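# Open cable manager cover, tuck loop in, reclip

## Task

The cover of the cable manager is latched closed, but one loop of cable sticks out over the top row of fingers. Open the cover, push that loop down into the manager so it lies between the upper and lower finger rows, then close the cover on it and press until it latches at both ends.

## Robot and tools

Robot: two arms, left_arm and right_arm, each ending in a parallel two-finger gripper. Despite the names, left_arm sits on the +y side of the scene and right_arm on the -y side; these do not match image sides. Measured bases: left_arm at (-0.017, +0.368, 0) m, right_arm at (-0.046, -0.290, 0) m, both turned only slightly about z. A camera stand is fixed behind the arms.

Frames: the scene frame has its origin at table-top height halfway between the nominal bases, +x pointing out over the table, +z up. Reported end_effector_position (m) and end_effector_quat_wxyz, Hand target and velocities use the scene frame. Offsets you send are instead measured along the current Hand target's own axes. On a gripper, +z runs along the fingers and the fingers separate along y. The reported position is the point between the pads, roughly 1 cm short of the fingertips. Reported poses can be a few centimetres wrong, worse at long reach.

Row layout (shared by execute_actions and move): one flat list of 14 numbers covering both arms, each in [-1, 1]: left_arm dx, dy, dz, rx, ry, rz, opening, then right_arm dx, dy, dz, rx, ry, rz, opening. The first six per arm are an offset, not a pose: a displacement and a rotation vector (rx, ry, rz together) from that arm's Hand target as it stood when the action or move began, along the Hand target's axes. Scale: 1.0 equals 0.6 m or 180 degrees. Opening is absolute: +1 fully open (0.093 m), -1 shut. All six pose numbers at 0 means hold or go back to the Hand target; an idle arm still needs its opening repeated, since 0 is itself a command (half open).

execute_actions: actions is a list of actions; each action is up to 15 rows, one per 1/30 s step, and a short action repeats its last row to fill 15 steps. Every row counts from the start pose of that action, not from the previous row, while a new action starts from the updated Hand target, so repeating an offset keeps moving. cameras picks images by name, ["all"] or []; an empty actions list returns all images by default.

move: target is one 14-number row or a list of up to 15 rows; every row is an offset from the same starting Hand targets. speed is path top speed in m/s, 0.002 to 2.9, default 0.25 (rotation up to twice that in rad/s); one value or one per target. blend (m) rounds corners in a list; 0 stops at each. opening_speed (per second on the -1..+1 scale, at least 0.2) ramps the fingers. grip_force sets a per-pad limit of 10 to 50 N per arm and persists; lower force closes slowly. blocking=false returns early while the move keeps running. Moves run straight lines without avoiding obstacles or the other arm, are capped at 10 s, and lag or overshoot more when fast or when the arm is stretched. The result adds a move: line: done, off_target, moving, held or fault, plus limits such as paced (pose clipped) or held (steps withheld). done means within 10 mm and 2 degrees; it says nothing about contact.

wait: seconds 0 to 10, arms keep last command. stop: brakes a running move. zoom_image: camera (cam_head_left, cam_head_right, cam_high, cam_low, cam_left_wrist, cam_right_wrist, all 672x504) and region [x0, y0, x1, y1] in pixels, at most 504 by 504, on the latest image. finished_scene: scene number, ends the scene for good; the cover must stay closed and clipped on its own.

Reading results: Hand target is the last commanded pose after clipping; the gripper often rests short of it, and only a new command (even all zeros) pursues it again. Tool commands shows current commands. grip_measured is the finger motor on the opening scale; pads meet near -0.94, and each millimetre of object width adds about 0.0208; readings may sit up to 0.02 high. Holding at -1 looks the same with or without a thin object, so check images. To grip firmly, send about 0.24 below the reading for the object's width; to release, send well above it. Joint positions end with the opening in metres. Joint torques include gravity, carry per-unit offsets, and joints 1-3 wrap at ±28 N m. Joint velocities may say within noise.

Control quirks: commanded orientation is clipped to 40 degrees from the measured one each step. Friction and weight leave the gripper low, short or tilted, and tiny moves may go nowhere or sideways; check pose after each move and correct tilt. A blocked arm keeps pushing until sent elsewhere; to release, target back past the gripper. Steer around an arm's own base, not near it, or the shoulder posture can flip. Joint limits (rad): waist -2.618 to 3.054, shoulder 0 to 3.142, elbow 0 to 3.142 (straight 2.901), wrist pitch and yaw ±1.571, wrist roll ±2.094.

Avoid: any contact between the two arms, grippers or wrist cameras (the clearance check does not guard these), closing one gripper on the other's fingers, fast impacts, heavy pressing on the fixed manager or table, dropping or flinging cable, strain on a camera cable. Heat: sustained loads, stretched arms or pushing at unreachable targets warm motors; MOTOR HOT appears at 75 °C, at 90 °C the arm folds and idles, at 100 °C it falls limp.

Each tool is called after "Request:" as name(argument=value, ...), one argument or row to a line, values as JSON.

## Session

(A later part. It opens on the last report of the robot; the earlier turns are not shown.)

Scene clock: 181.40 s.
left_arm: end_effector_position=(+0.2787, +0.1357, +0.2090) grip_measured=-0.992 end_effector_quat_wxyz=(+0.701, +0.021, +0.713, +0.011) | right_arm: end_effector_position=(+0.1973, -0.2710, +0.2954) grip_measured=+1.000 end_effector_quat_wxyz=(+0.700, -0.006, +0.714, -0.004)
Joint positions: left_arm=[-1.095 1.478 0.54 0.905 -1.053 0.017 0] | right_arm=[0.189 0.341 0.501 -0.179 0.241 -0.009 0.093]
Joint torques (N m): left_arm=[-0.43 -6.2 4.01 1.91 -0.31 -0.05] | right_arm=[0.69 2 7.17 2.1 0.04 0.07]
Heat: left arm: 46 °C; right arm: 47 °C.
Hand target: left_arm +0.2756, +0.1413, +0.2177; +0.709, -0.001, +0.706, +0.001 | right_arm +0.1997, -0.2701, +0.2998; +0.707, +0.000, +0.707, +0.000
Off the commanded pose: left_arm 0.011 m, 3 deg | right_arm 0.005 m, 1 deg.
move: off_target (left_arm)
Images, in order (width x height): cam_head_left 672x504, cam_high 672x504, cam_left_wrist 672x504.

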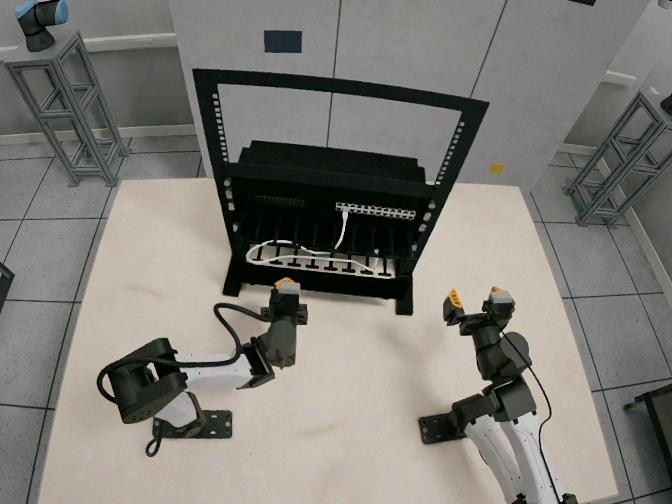

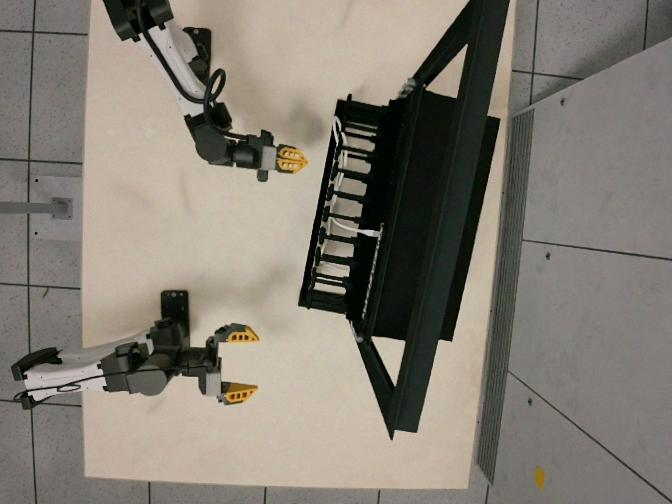

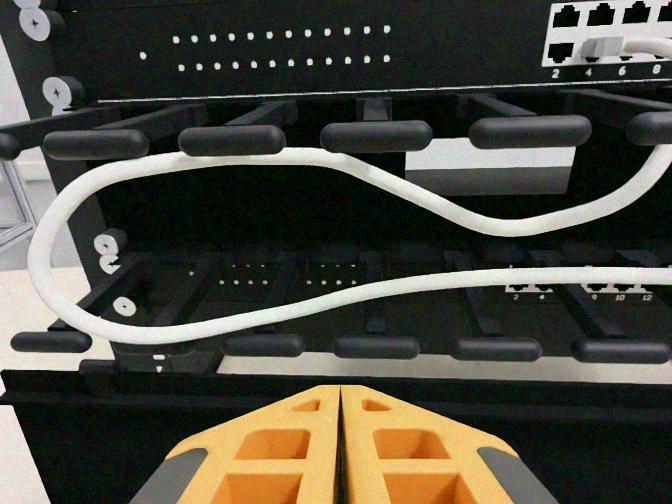

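Request:
move(
  target=[
    [-0.01,0.155,0.02,0,0,0,-1,0,0,0,0,0,0,1],
    [-0.01,0.155,0.175,0,0,0,-1,0,0,0,0,0,0,1],
  ],
  cameras=["cam_left_wrist","cam_high"],
  speed=0.1,
)

Request:
move(
  target=[0,-0.02,-0.175,0,0,0,-1,0,0,0,0,0,0,1],
  cameras=["cam_left_wrist","cam_high"],
  speed=0.1,
)

Scene clock: 185.53 s.
left_arm: end_effector_position=(+0.3714, +0.2430, +0.2026) grip_measured=-0.992 end_effector_quat_wxyz=(+0.687, +0.008, +0.726, +0.027) | right_arm: end_effector_position=(+0.1973, -0.2710, +0.2954) grip_measured=+1.000 end_effector_quat_wxyz=(+0.700, -0.006, +0.714, -0.004)
Joint positions: left_arm=[-0.561 1.441 0.519 0.858 -0.56 0.017 0] | right_arm=[0.189 0.341 0.501 -0.179 0.241 -0.009 0.093]
Joint torques (N m): left_arm=[0.31 -3.43 8.34 2.2 0.21 -0.09] | right_arm=[0.75 2 7.17 2.09 0.03 0.07]
Heat: left arm: 46 °C; right arm: 47 °C.
Hand target: left_arm +0.3803, +0.2345, +0.2241; +0.708, -0.001, +0.706, +0.001 | right_arm +0.1997, -0.2701, +0.2998; +0.707, +0.000, +0.707, +0.000
Off the commanded pose: left_arm 0.025 m, 5 deg | right_arm 0.005 m, 1 deg.
move: off_target (left_arm)
Images, in order (width x height): cam_high 672x504, cam_left_wrist 672x504.

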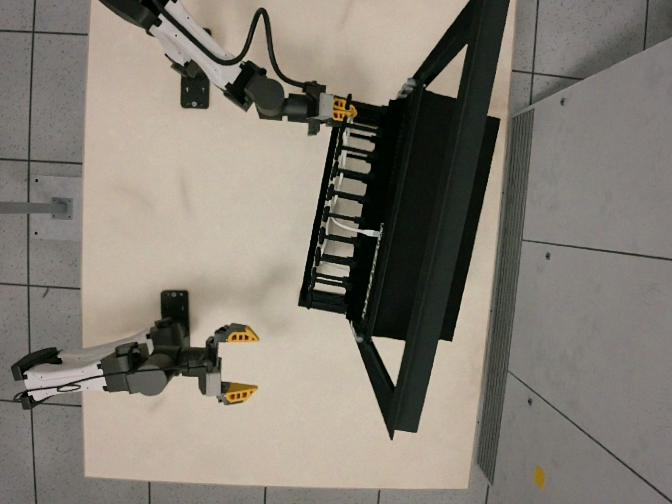

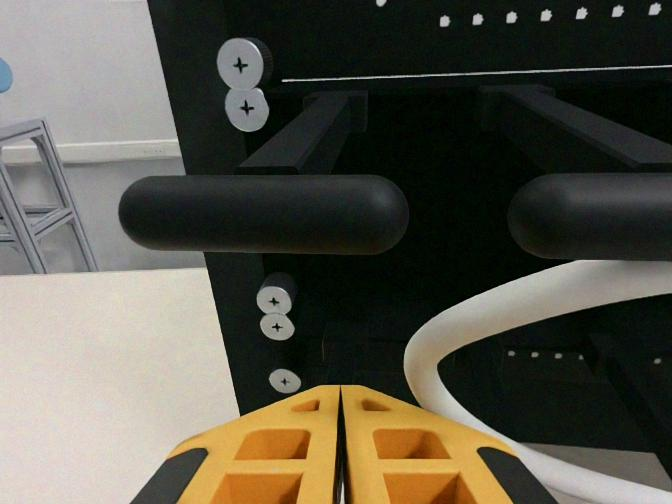

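Scene clock: 187.33 s.
left_arm: end_effector_position=(+0.2781, +0.2182, +0.2218) grip_measured=-0.992 end_effector_quat_wxyz=(+0.705, +0.012, +0.709, +0.003) | right_arm: end_effector_position=(+0.1973, -0.2710, +0.2954) grip_measured=+1.000 end_effector_quat_wxyz=(+0.700, -0.006, +0.714, -0.004)
Joint positions: left_arm=[-0.891 1.108 0.343 0.758 -0.85 0.017 0] | right_arm=[0.189 0.341 0.501 -0.179 0.241 -0.009 0.093]
Joint torques (N m): left_arm=[-0.29 -3.48 4.81 1.87 -0.2 -0.06] | right_arm=[0.65 2 7.17 2.11 0.03 0.07]
Heat: left arm: 46 °C; right arm: 47 °C.
Hand target: left_arm +0.2753, +0.2222, +0.2238; +0.709, -0.001, +0.706, +0.001 | right_arm +0.1997, -0.2701, +0.2998; +0.707, +0.000, +0.707, +0.000
Off the commanded pose: left_arm 0.005 m, 2 deg | right_arm 0.005 m, 1 deg.
move: done
Images, in order (width x height): cam_high 672x504, cam_left_wrist 672x504.

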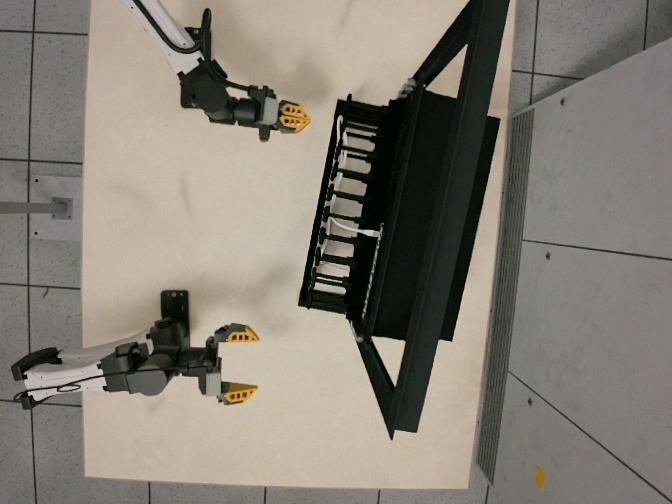

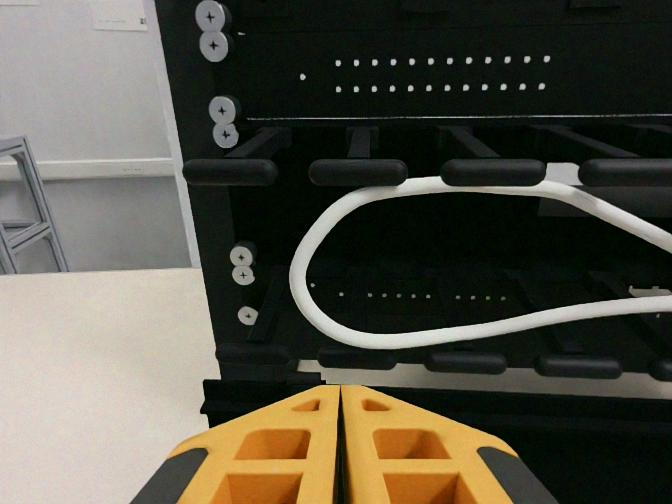

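Request:
move(
  target=[
    [0,0.0,0.18,0,0,0,-1,0,0,0,0,0,0,1],
    [0,0,-0.03,0,0,0,-1,0,0,0,0,0,0,1],
  ],
  cameras=["cam_left_wrist","cam_high","cam_head_left","cam_head_right"],
  speed=0.1,
)

Request:
zoom_image(
  camera="cam_high",
  region=[295, 80, 395, 240],
)

Request:
zoom_image(
  camera="cam_head_left",
  region=[220, 200, 440, 310],
)

Scene clock: 191.33 s.
left_arm: end_effector_position=(+0.2598, +0.2183, +0.2221) grip_measured=-0.992 end_effector_quat_wxyz=(+0.706, +0.012, +0.708, +0.004) | right_arm: end_effector_position=(+0.1973, -0.2710, +0.2954) grip_measured=+1.000 end_effector_quat_wxyz=(+0.700, -0.006, +0.714, -0.004)
Joint positions: left_arm=[-0.967 1.038 0.313 0.718 -0.927 0.017 0] | right_arm=[0.189 0.341 0.501 -0.179 0.241 -0.009 0.093]
Joint torques (N m): left_arm=[-0.39 -2.89 4.77 1.83 -0.3 -0.09] | right_arm=[0.69 2.07 7.2 2.1 0.03 0.05]
Heat: left arm: 46 °C; right arm: 48 °C.
Hand target: left_arm +0.2573, +0.2222, +0.2236; +0.708, -0.001, +0.706, +0.001 | right_arm +0.1997, -0.2701, +0.2998; +0.707, +0.000, +0.707, +0.000
Off the commanded pose: left_arm 0.005 m, 2 deg | right_arm 0.005 m, 1 deg.
move: done
Images, in order (width x height): cam_head_left 672x504, cam_head_right 672x504, cam_high 672x504, cam_left_wrist 672x504.

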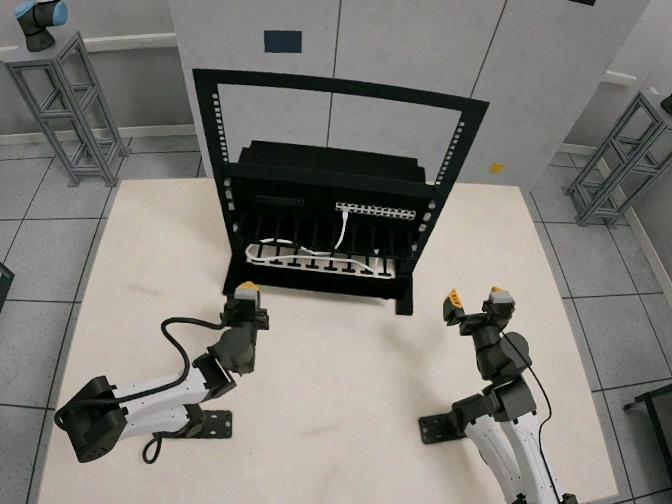

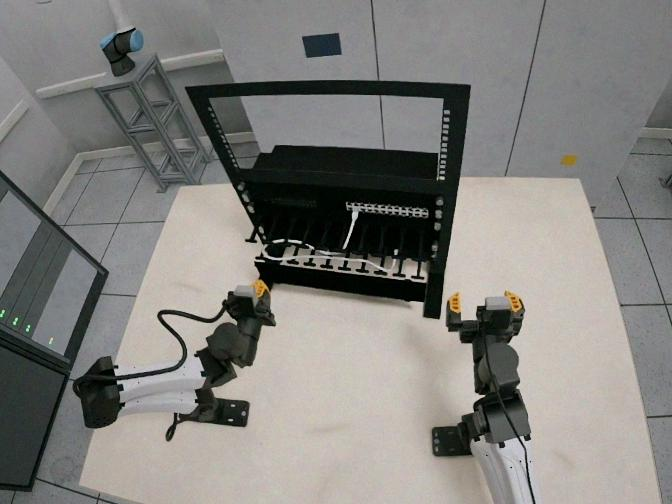

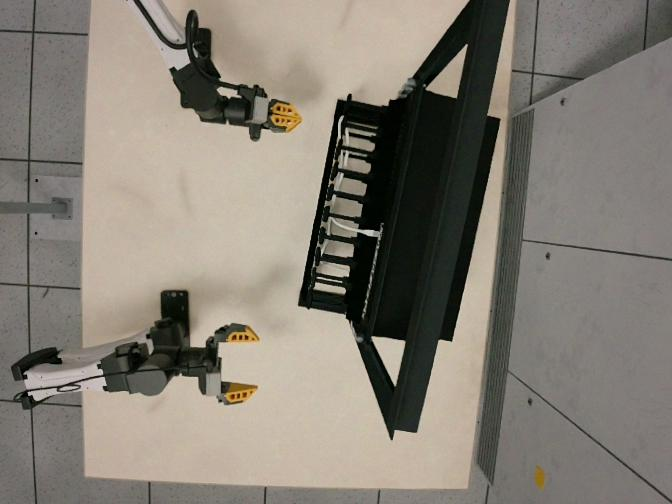

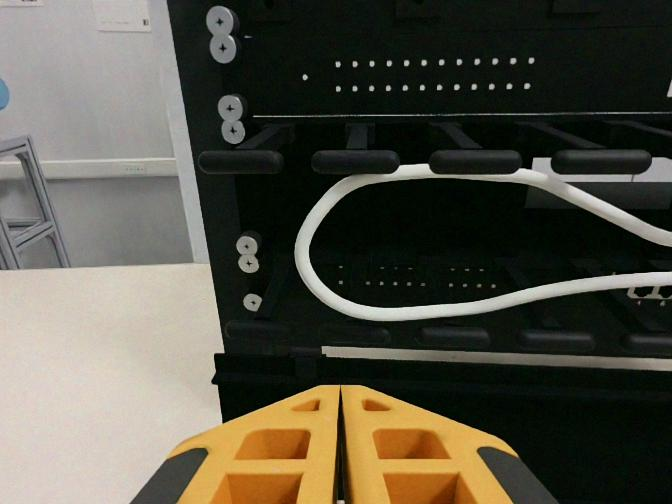

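Scaled by 3.150 from the camera's 672x504 image, which has a finer 960x720 frame.

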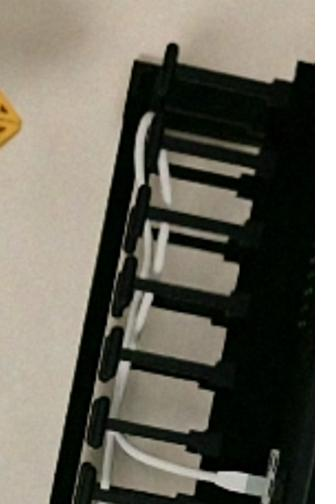

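Scaled by 2.291 from the camera's 672x504 image, which has a finer 960x720 frame.

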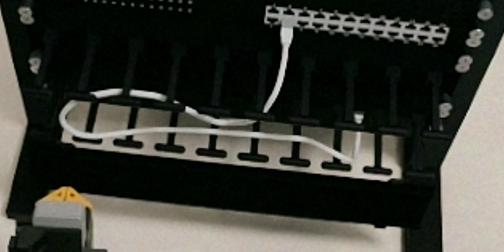

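Request:
move(
  target=[0,0,-0.1,0,0,0,-1,0.15,-0.25,-0.05,0,0,0,-0.8],
  cameras=["cam_low","cam_right_wrist"],
)

Request:
zoom_image(
  camera="cam_low",
  region=[150, 200, 470, 460],
)

Scene clock: 194.20 s.
left_arm: end_effector_position=(+0.1988, +0.2193, +0.2244) grip_measured=-0.992 end_effector_quat_wxyz=(+0.708, +0.006, +0.706, +0.002) | right_arm: end_effector_position=(+0.1698, -0.4211, +0.2071) grip_measured=-0.799 end_effector_quat_wxyz=(+0.704, +0.008, +0.710, +0.001)
Joint positions: left_arm=[-1.291 0.842 0.25 0.598 -1.257 0.017 0] | right_arm=[-1.272 0.739 0.173 0.54 -1.208 -0.012 0.007]
Joint torques (N m): left_arm=[-0.39 -1.14 4.96 1.6 -0.17 0.03] | right_arm=[-0.21 -0.42 7.17 1.67 -0.19 0.06]
Heat: left arm: 46 °C; right arm: 48 °C.
Hand target: left_arm +0.1974, +0.2220, +0.2234; +0.709, -0.001, +0.706, +0.001 | right_arm +0.1698, -0.4201, +0.2097; +0.707, +0.000, +0.707, +0.000
Off the commanded pose: left_arm 0.003 m, 1 deg | right_arm 0.003 m, 1 deg.
move: done
Images, in order (width x height): cam_low 672x504, cam_right_wrist 672x504.

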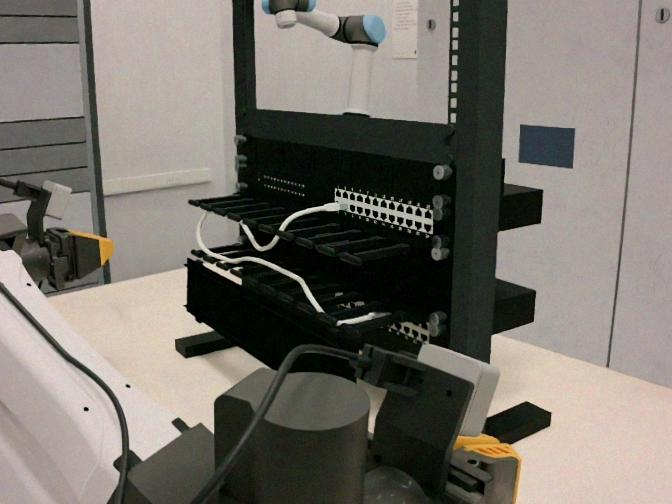

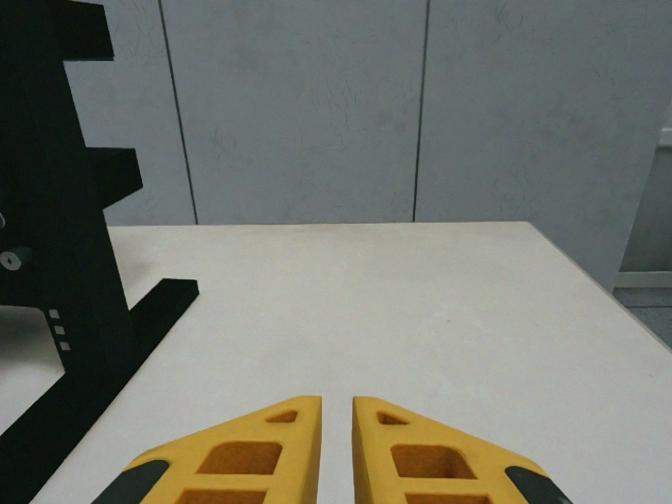

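Scaled by 1.575 from the camera's 672x504 image, which has a finer 960x720 frame.

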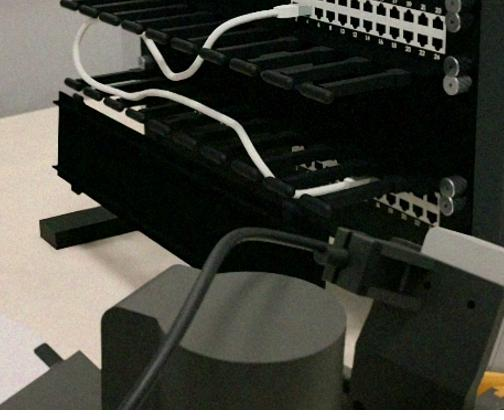

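Request:
move(
  target=[
    [0,0,0,0,0,0,-1,0.133,0.15,0.05,-0.306,0,0,-1],
    [0,0,0,0,0,0,-1,0.133,0.29,0.17,-0.306,0,0,-1],
  ],
  cameras=["cam_low","cam_right_wrist","cam_high","cam_head_right"],
  speed=0.15,
)

Request:
zoom_image(
  camera="cam_right_wrist",
  region=[100, 0, 500, 400],
)

Scene clock: 202.47 s.
left_arm: end_effector_position=(+0.1988, +0.2193, +0.2244) grip_measured=-0.992 end_effector_quat_wxyz=(+0.708, +0.006, +0.706, +0.002) | right_arm: end_effector_position=(+0.2707, -0.2479, +0.1290) grip_measured=-0.985 end_effector_quat_wxyz=(+0.621, -0.326, +0.632, +0.330)
Joint positions: left_arm=[-1.291 0.842 0.25 0.598 -1.257 0.017 0] | right_arm=[-0.465 1.789 0.343 1.383 -1.374 -0.05 0]
Joint torques (N m): left_arm=[-0.47 -1.25 4.77 1.53 -0.21 -0.03] | right_arm=[0.73 -5.76 3.4 1.55 -0.02 0.05]
Heat: left arm: 47 °C; right arm: 47 °C.
Hand target: left_arm +0.1974, +0.2220, +0.2234; +0.709, -0.001, +0.706, +0.001 | right_arm +0.2718, -0.2459, +0.1300; +0.627, -0.327, +0.627, +0.327
Off the commanded pose: left_arm 0.003 m, 1 deg | right_arm 0.002 m, 1 deg.
move: done
Images, in order (width x height): cam_head_right 672x504, cam_high 672x504, cam_low 672x504, cam_right_wrist 672x504.

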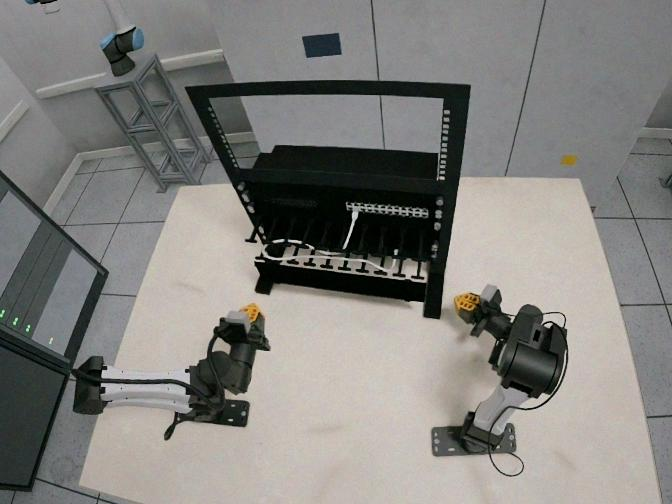

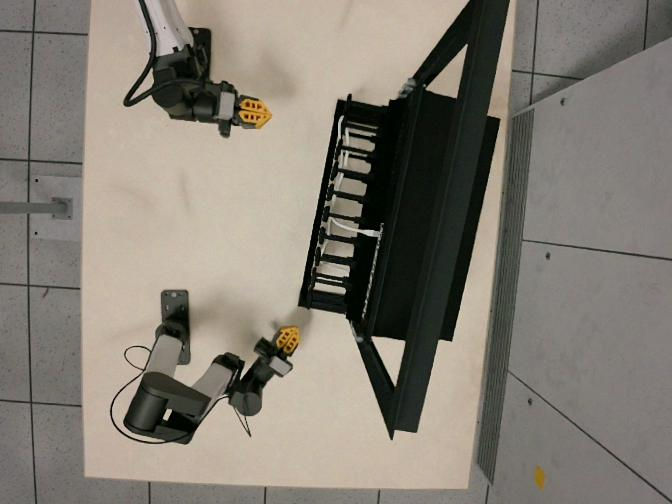

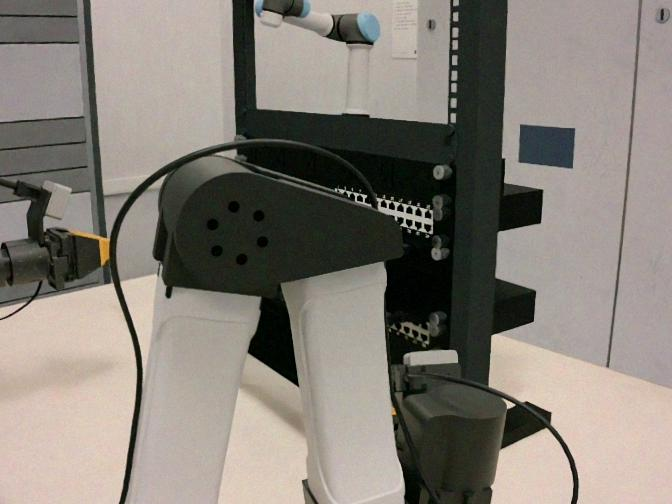

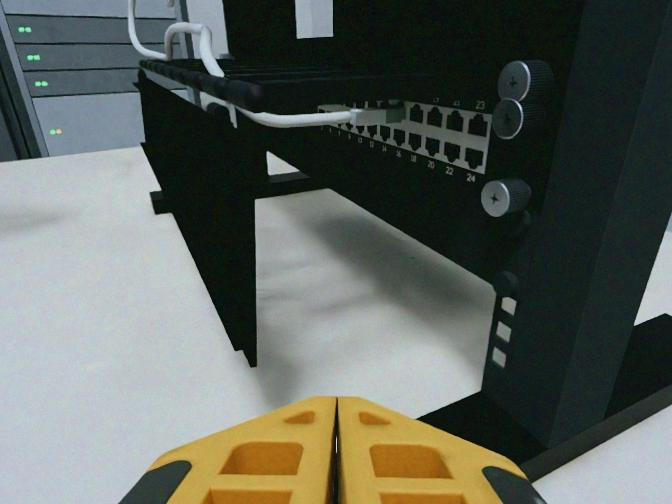

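Scaled by 1.260 from the camera's 672x504 image, which has a finer 960x720 frame.

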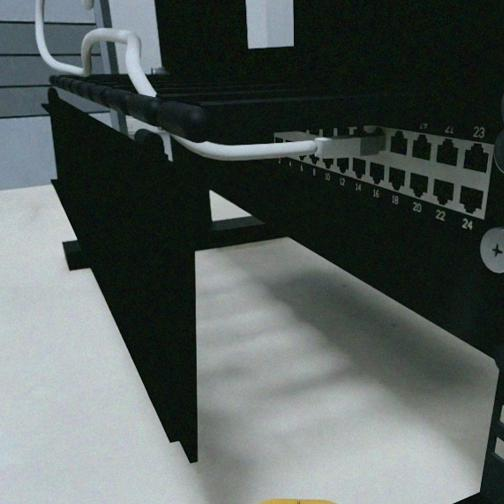

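Request:
move(
  target=[
    [0,0,0,0,0,0,-1,0,-0.002,0.2235,0,0,0,-1],
    [0,0,0,0,0,0,-1,0.008,0.059,0.18,0,0,0,-1],
    [0,0,0,0,0,0,-1,-0.02,0.0965,0.154,0,0,0,-1],
  ],
  cameras=["cam_low","cam_right_wrist","cam_high","cam_head_right"],
  speed=0.1,
  blend=[0,0.01,0],
)

Scene clock: 207.73 s.
left_arm: end_effector_position=(+0.1988, +0.2193, +0.2244) grip_measured=-0.992 end_effector_quat_wxyz=(+0.708, +0.006, +0.706, +0.002) | right_arm: end_effector_position=(+0.2804, -0.1410, +0.1309) grip_measured=-0.985 end_effector_quat_wxyz=(+0.617, -0.319, +0.641, +0.327)
Joint positions: left_arm=[-1.291 0.842 0.25 0.598 -1.257 0.017 0] | right_arm=[-0.001 1.744 0.296 1.409 -0.894 -0.006 0]
Joint torques (N m): left_arm=[-0.36 -1.11 4.74 1.57 -0.21 0.01] | right_arm=[0.96 -9.25 3.67 1.72 -0.13 0]
Heat: left arm: 47 °C; right arm: 46 °C.
Hand target: left_arm +0.1974, +0.2220, +0.2234; +0.709, -0.001, +0.706, +0.001 | right_arm +0.2772, -0.1371, +0.1420; +0.627, -0.327, +0.627, +0.327
Off the commanded pose: left_arm 0.003 m, 1 deg | right_arm 0.012 m, 2 deg.
move: off_target (right_arm)
Images, in order (width x height): cam_head_right 672x504, cam_high 672x504, cam_low 672x504, cam_right_wrist 672x504.

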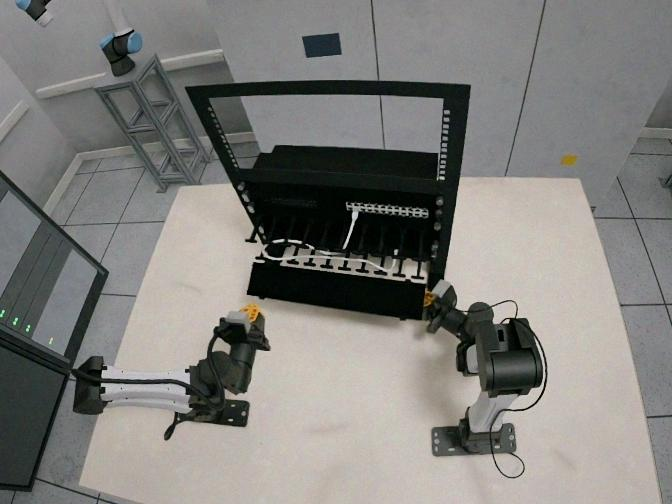

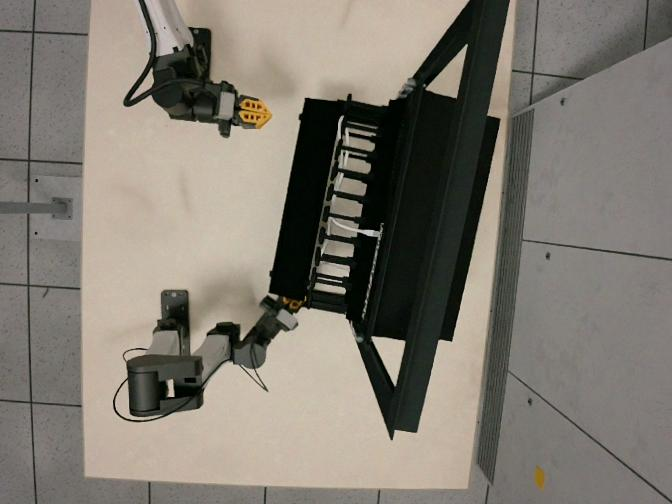

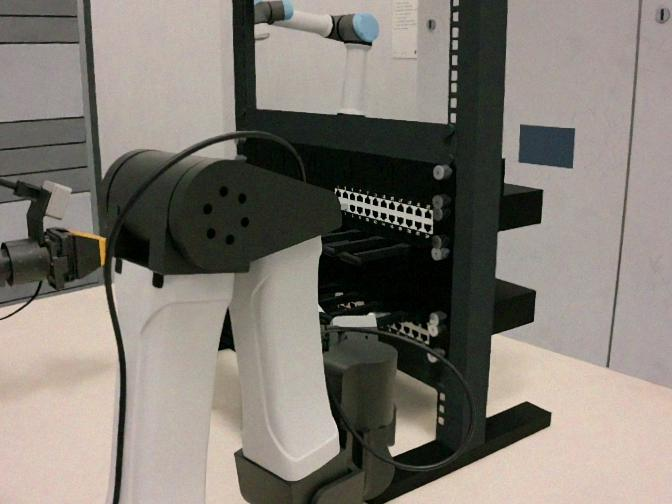

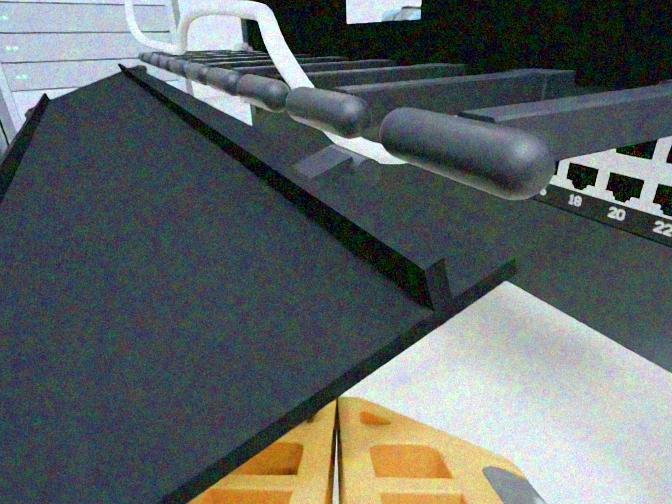

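Request:
move(
  target=[
    [0,0,0,0,0,0,-1,-0.06,0.0205,-0.0143,0,0,0,-1],
    [0,0,0,0,0,0,-1,-0.1225,0.0205,-0.0143,0,0,0,-1],
    [0,0,0,0,0,0,-1,-0.159,-0.0027,0.002,0,0,0,-1],
  ],
  cameras=["cam_right_wrist","cam_high","cam_head_right","cam_left_wrist"],
  speed=0.08,
  blend=[0.01,0.01,0],
)

Scene clock: 210.13 s.
left_arm: end_effector_position=(+0.1988, +0.2193, +0.2244) grip_measured=-0.992 end_effector_quat_wxyz=(+0.708, +0.006, +0.706, +0.002) | right_arm: end_effector_position=(+0.2713, -0.1377, +0.2118) grip_measured=-0.985 end_effector_quat_wxyz=(+0.598, -0.317, +0.651, +0.344)
Joint positions: left_arm=[-1.291 0.842 0.25 0.598 -1.257 0.017 0] | right_arm=[0.005 1.26 0.436 0.746 -0.913 0.007 0]
Joint torques (N m): left_arm=[-0.39 -1.25 4.83 1.58 -0.24 0.04] | right_arm=[0.28 -6.02 10.85 1.76 0.04 -0.11]
Heat: left arm: 47 °C; right arm: 47 °C.
Hand target: left_arm +0.1974, +0.2220, +0.2234; +0.709, -0.001, +0.706, +0.001 | right_arm +0.2791, -0.1371, +0.2375; +0.627, -0.327, +0.627, +0.327
Off the commanded pose: left_arm 0.003 m, 1 deg | right_arm 0.027 m, 5 deg.
move: off_target (right_arm)
Images, in order (width x height): cam_head_right 672x504, cam_high 672x504, cam_left_wrist 672x504, cam_right_wrist 672x504.

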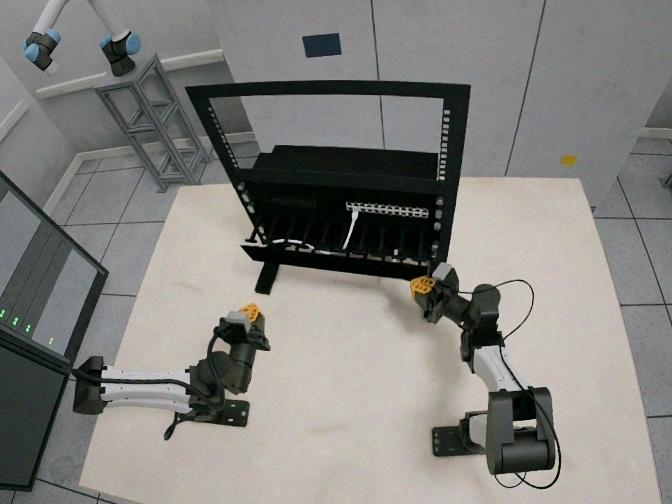

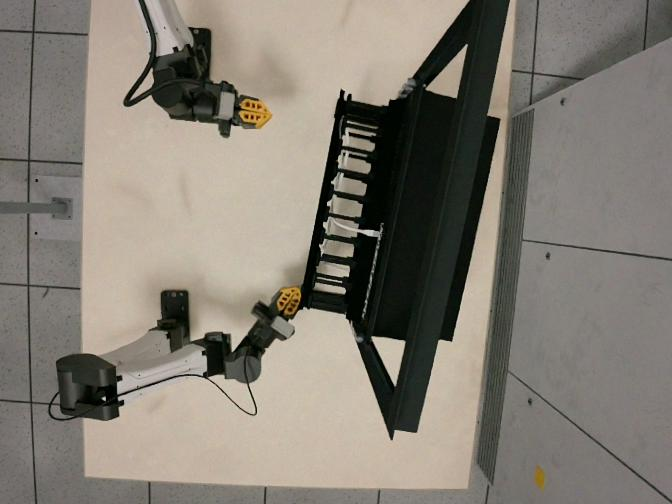

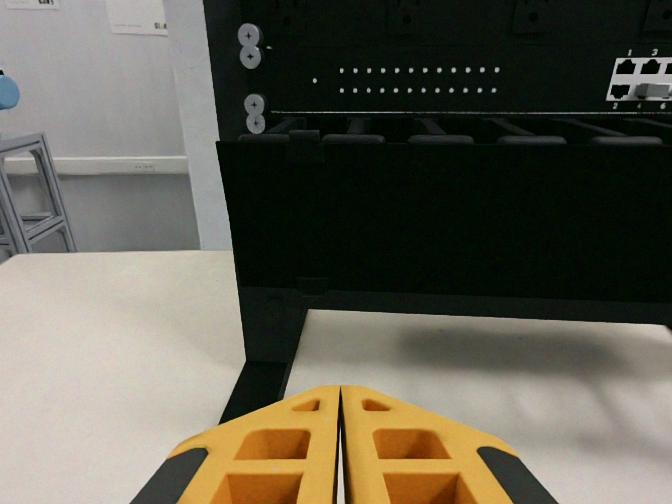

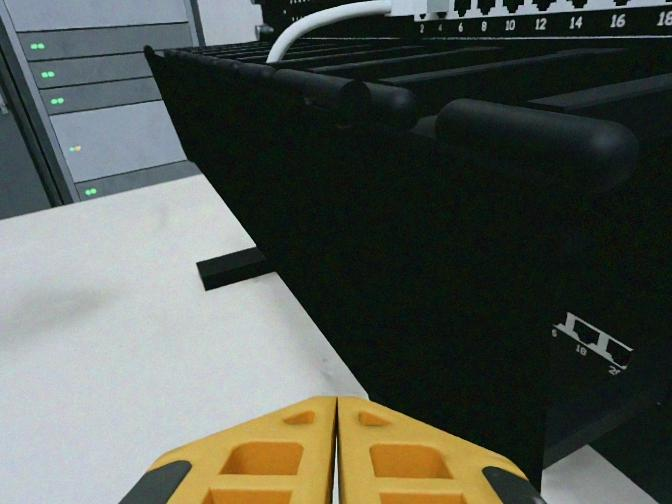

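Request:
move(
  target=[
    [-0.072,0.038,0.17,0,0,0,-1,0,0,0,0,0,0,-1],
    [-0.072,0.038,0.27,0,0,0,-1,0,0,0,0,0,0,-1],
  ],
  cameras=["cam_right_wrist","cam_high","cam_left_wrist"],
  speed=[0.15,0.05],
)

Scene clock: 213.43 s.
left_arm: end_effector_position=(+0.3426, +0.2493, +0.2420) grip_measured=-0.992 end_effector_quat_wxyz=(+0.686, +0.015, +0.727, +0.024) | right_arm: end_effector_position=(+0.2746, -0.1380, +0.2185) grip_measured=-0.985 end_effector_quat_wxyz=(+0.605, -0.318, +0.646, +0.340)
Joint positions: left_arm=[-0.593 1.189 0.535 0.584 -0.578 0.017 0] | right_arm=[0.005 1.26 0.453 0.746 -0.908 0.007 0]
Joint torques (N m): left_arm=[2.36 0.13 10.43 2.43 0.23 -0.08] | right_arm=[0.42 -5.68 9.63 1.77 0.02 -0.13]
Motor temperatures (°C): left_arm=[28 42 47 37 28 28 28] | right_arm=[29 34 40 47 30 31 28]
Heat: left arm: 47 °C; right arm: 47 °C.
Hand target: left_arm +0.3591, +0.2452, +0.2672; +0.708, -0.001, +0.706, +0.001 | right_arm +0.2791, -0.1371, +0.2375; +0.627, -0.327, +0.627, +0.327
Off the commanded pose: left_arm 0.030 m, 5 deg | right_arm 0.020 m, 4 deg.
move: off_target (left_arm, right_arm)
Images, in order (width x height): cam_high 672x504, cam_left_wrist 672x504, cam_right_wrist 672x504.

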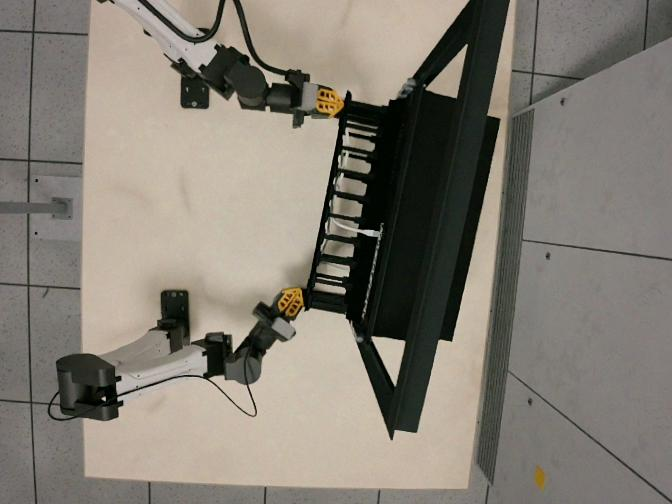

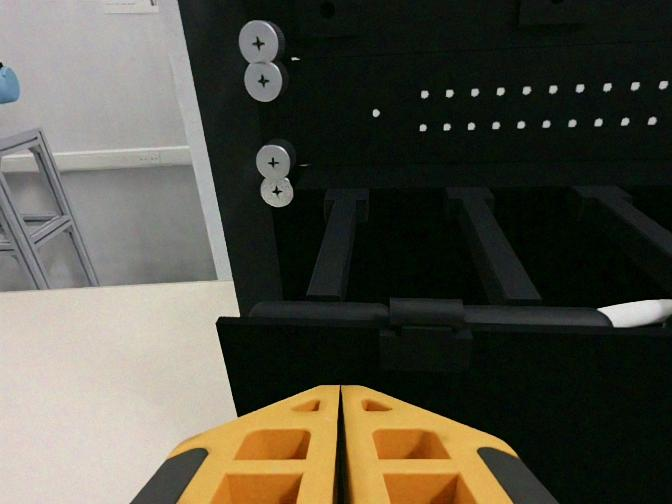

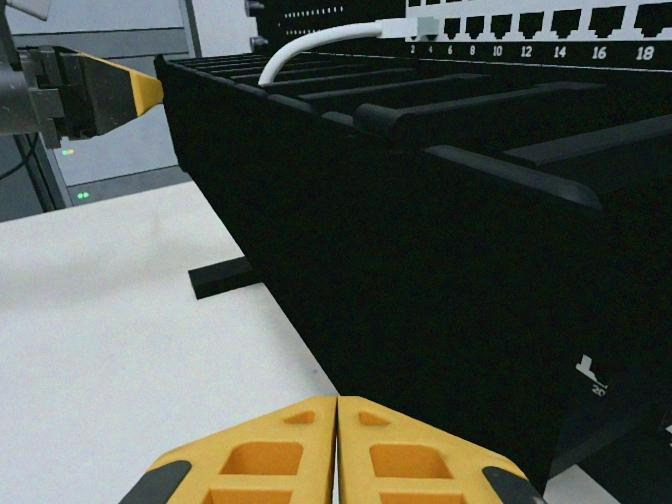

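Request:
move(
  target=[
    [-0.0,0,-0.02,0,0,0,-1,-0.06,0.035,-0.02,0.1,0,0,-1],
    [-0.03,-0.028,-0.02,0,0,0,-1,-0.06,0.06,-0.02,0.306,0,0,-1],
    [-0.03,-0.028,0.04,0,0,0,-1,-0.06,0.05,-0.01,0.306,0,0,-1],
  ],
  cameras=["cam_right_wrist","cam_high","cam_left_wrist"],
  speed=[0.1,0.1,0.05],
)

Request:
zoom_image(
  camera="cam_left_wrist",
  region=[300, 200, 672, 450],
)

Scene clock: 221.07 s.
left_arm: end_effector_position=(+0.3434, +0.2421, +0.2464) grip_measured=-0.992 end_effector_quat_wxyz=(+0.673, +0.014, +0.738, +0.045) | right_arm: end_effector_position=(+0.2465, -0.1280, +0.2554) grip_measured=-0.985 end_effector_quat_wxyz=(+0.694, -0.013, +0.719, -0.015)
Joint positions: left_arm=[-0.635 1.204 0.6 0.489 -0.651 0.017 0] | right_arm=[0.863 1.062 0.506 0.498 0.921 0.007 0]
Joint torques (N m): left_arm=[4.77 4.25 14.32 2.83 0.83 -0.04] | right_arm=[-0.88 -2.93 10.59 1.8 -0.15 -0.15]
Heat: left arm: 50 °C; right arm: 47 °C.
Hand target: left_arm +0.3831, +0.2285, +0.2853; +0.709, -0.001, +0.706, +0.001 | right_arm +0.2510, -0.1249, +0.2734; +0.707, +0.000, +0.707, +0.000
Off the commanded pose: left_arm 0.057 m, 8 deg | right_arm 0.019 m, 3 deg.
move: off_target (left_arm, right_arm)
Images, in order (width x height): cam_high 672x504, cam_left_wrist 672x504, cam_right_wrist 672x504.

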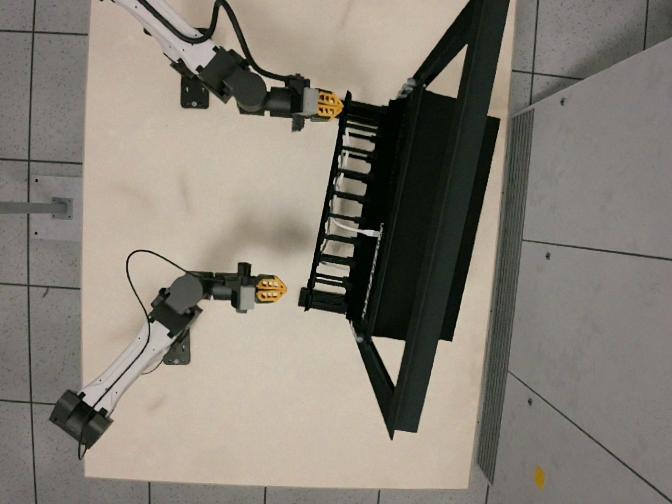

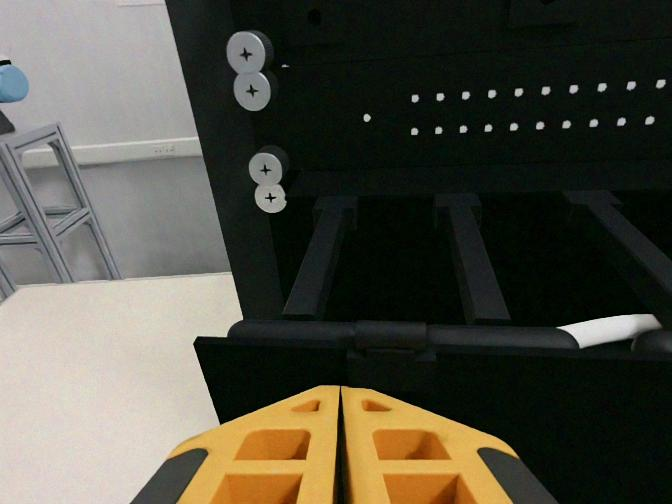

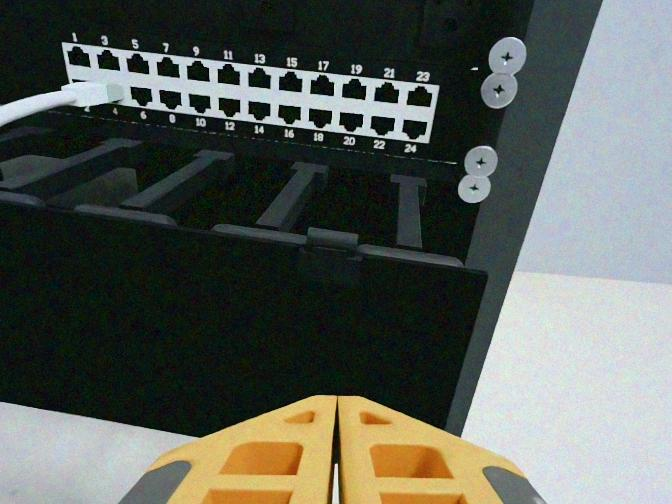

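Scaled by 1.355 from the camera's 672x504 image, which has a finer 960x720 frame.

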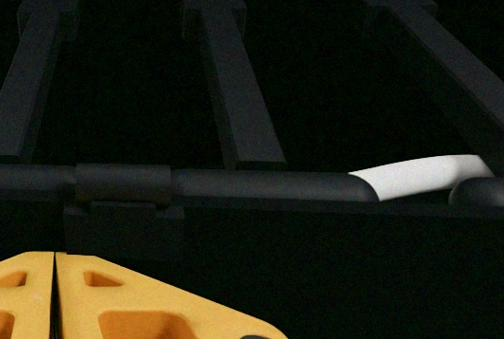

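Request:
move(
  target=[
    [0,0,-0.02,0,0,0,-1,-0.008,0,0.07,0,0,0,-1],
    [0,0,-0.02,0,0,0,-1,-0.008,0,0.15,0,0,0,-1],
  ],
  cameras=["cam_right_wrist","cam_high","cam_left_wrist"],
  speed=[0.1,0.05],
)

Request:
zoom_image(
  camera="cam_right_wrist",
  region=[200, 200, 500, 450],
)

Scene clock: 223.83 s.
left_arm: end_effector_position=(+0.3428, +0.2420, +0.2463) grip_measured=-0.992 end_effector_quat_wxyz=(+0.672, +0.015, +0.739, +0.045) | right_arm: end_effector_position=(+0.2893, -0.1294, +0.2567) grip_measured=-0.985 end_effector_quat_wxyz=(+0.692, -0.003, +0.721, -0.022)
Joint positions: left_arm=[-0.637 1.201 0.6 0.484 -0.652 0.017 0] | right_arm=[0.724 1.21 0.593 0.559 0.805 0.006 0]
Joint torques (N m): left_arm=[2.97 1.74 13 2.81 0.71 -0.03] | right_arm=[-10.86 5.14 17.32 2.1 -1.36 -0.19]
Heat: left arm: 51 °C; right arm: 48 °C.
Hand target: left_arm +0.3710, +0.2284, +0.2853; +0.709, -0.001, +0.706, +0.001 | right_arm +0.3411, -0.1249, +0.2784; +0.707, +0.000, +0.707, +0.000
Off the commanded pose: left_arm 0.050 m, 8 deg | right_arm 0.056 m, 3 deg.
move: off_target (left_arm, right_arm)
Images, in order (width x height): cam_high 672x504, cam_left_wrist 672x504, cam_right_wrist 672x504.

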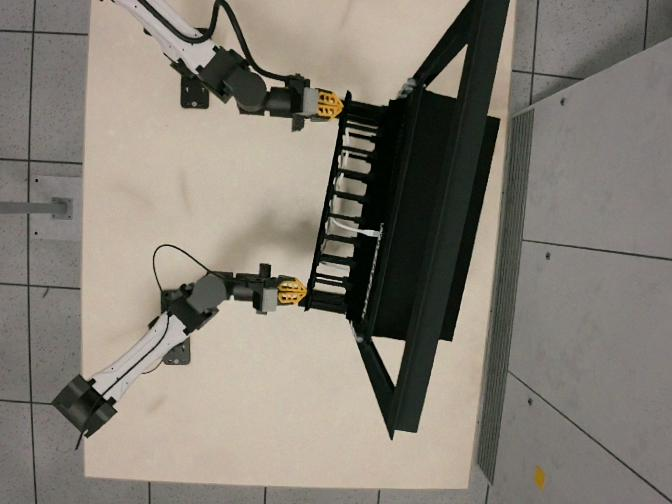

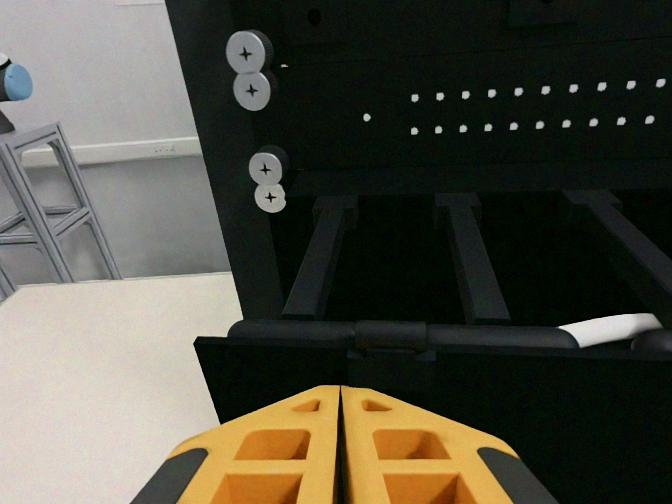

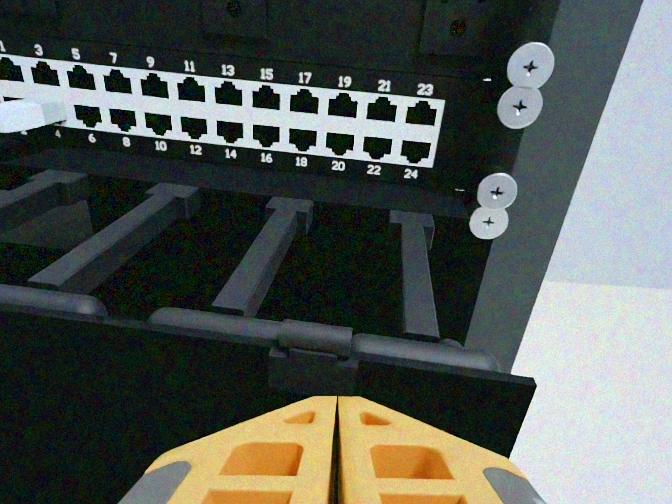

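Scaled by 1.680 from the camera's 672x504 image, which has a finer 960x720 frame.

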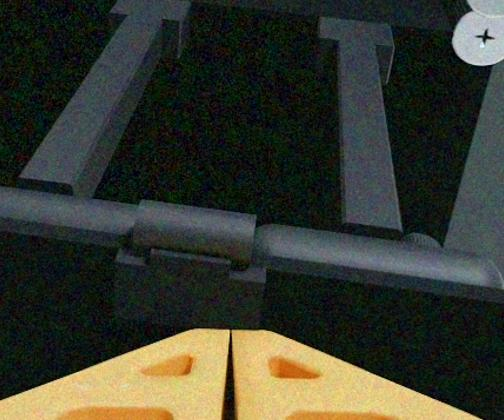

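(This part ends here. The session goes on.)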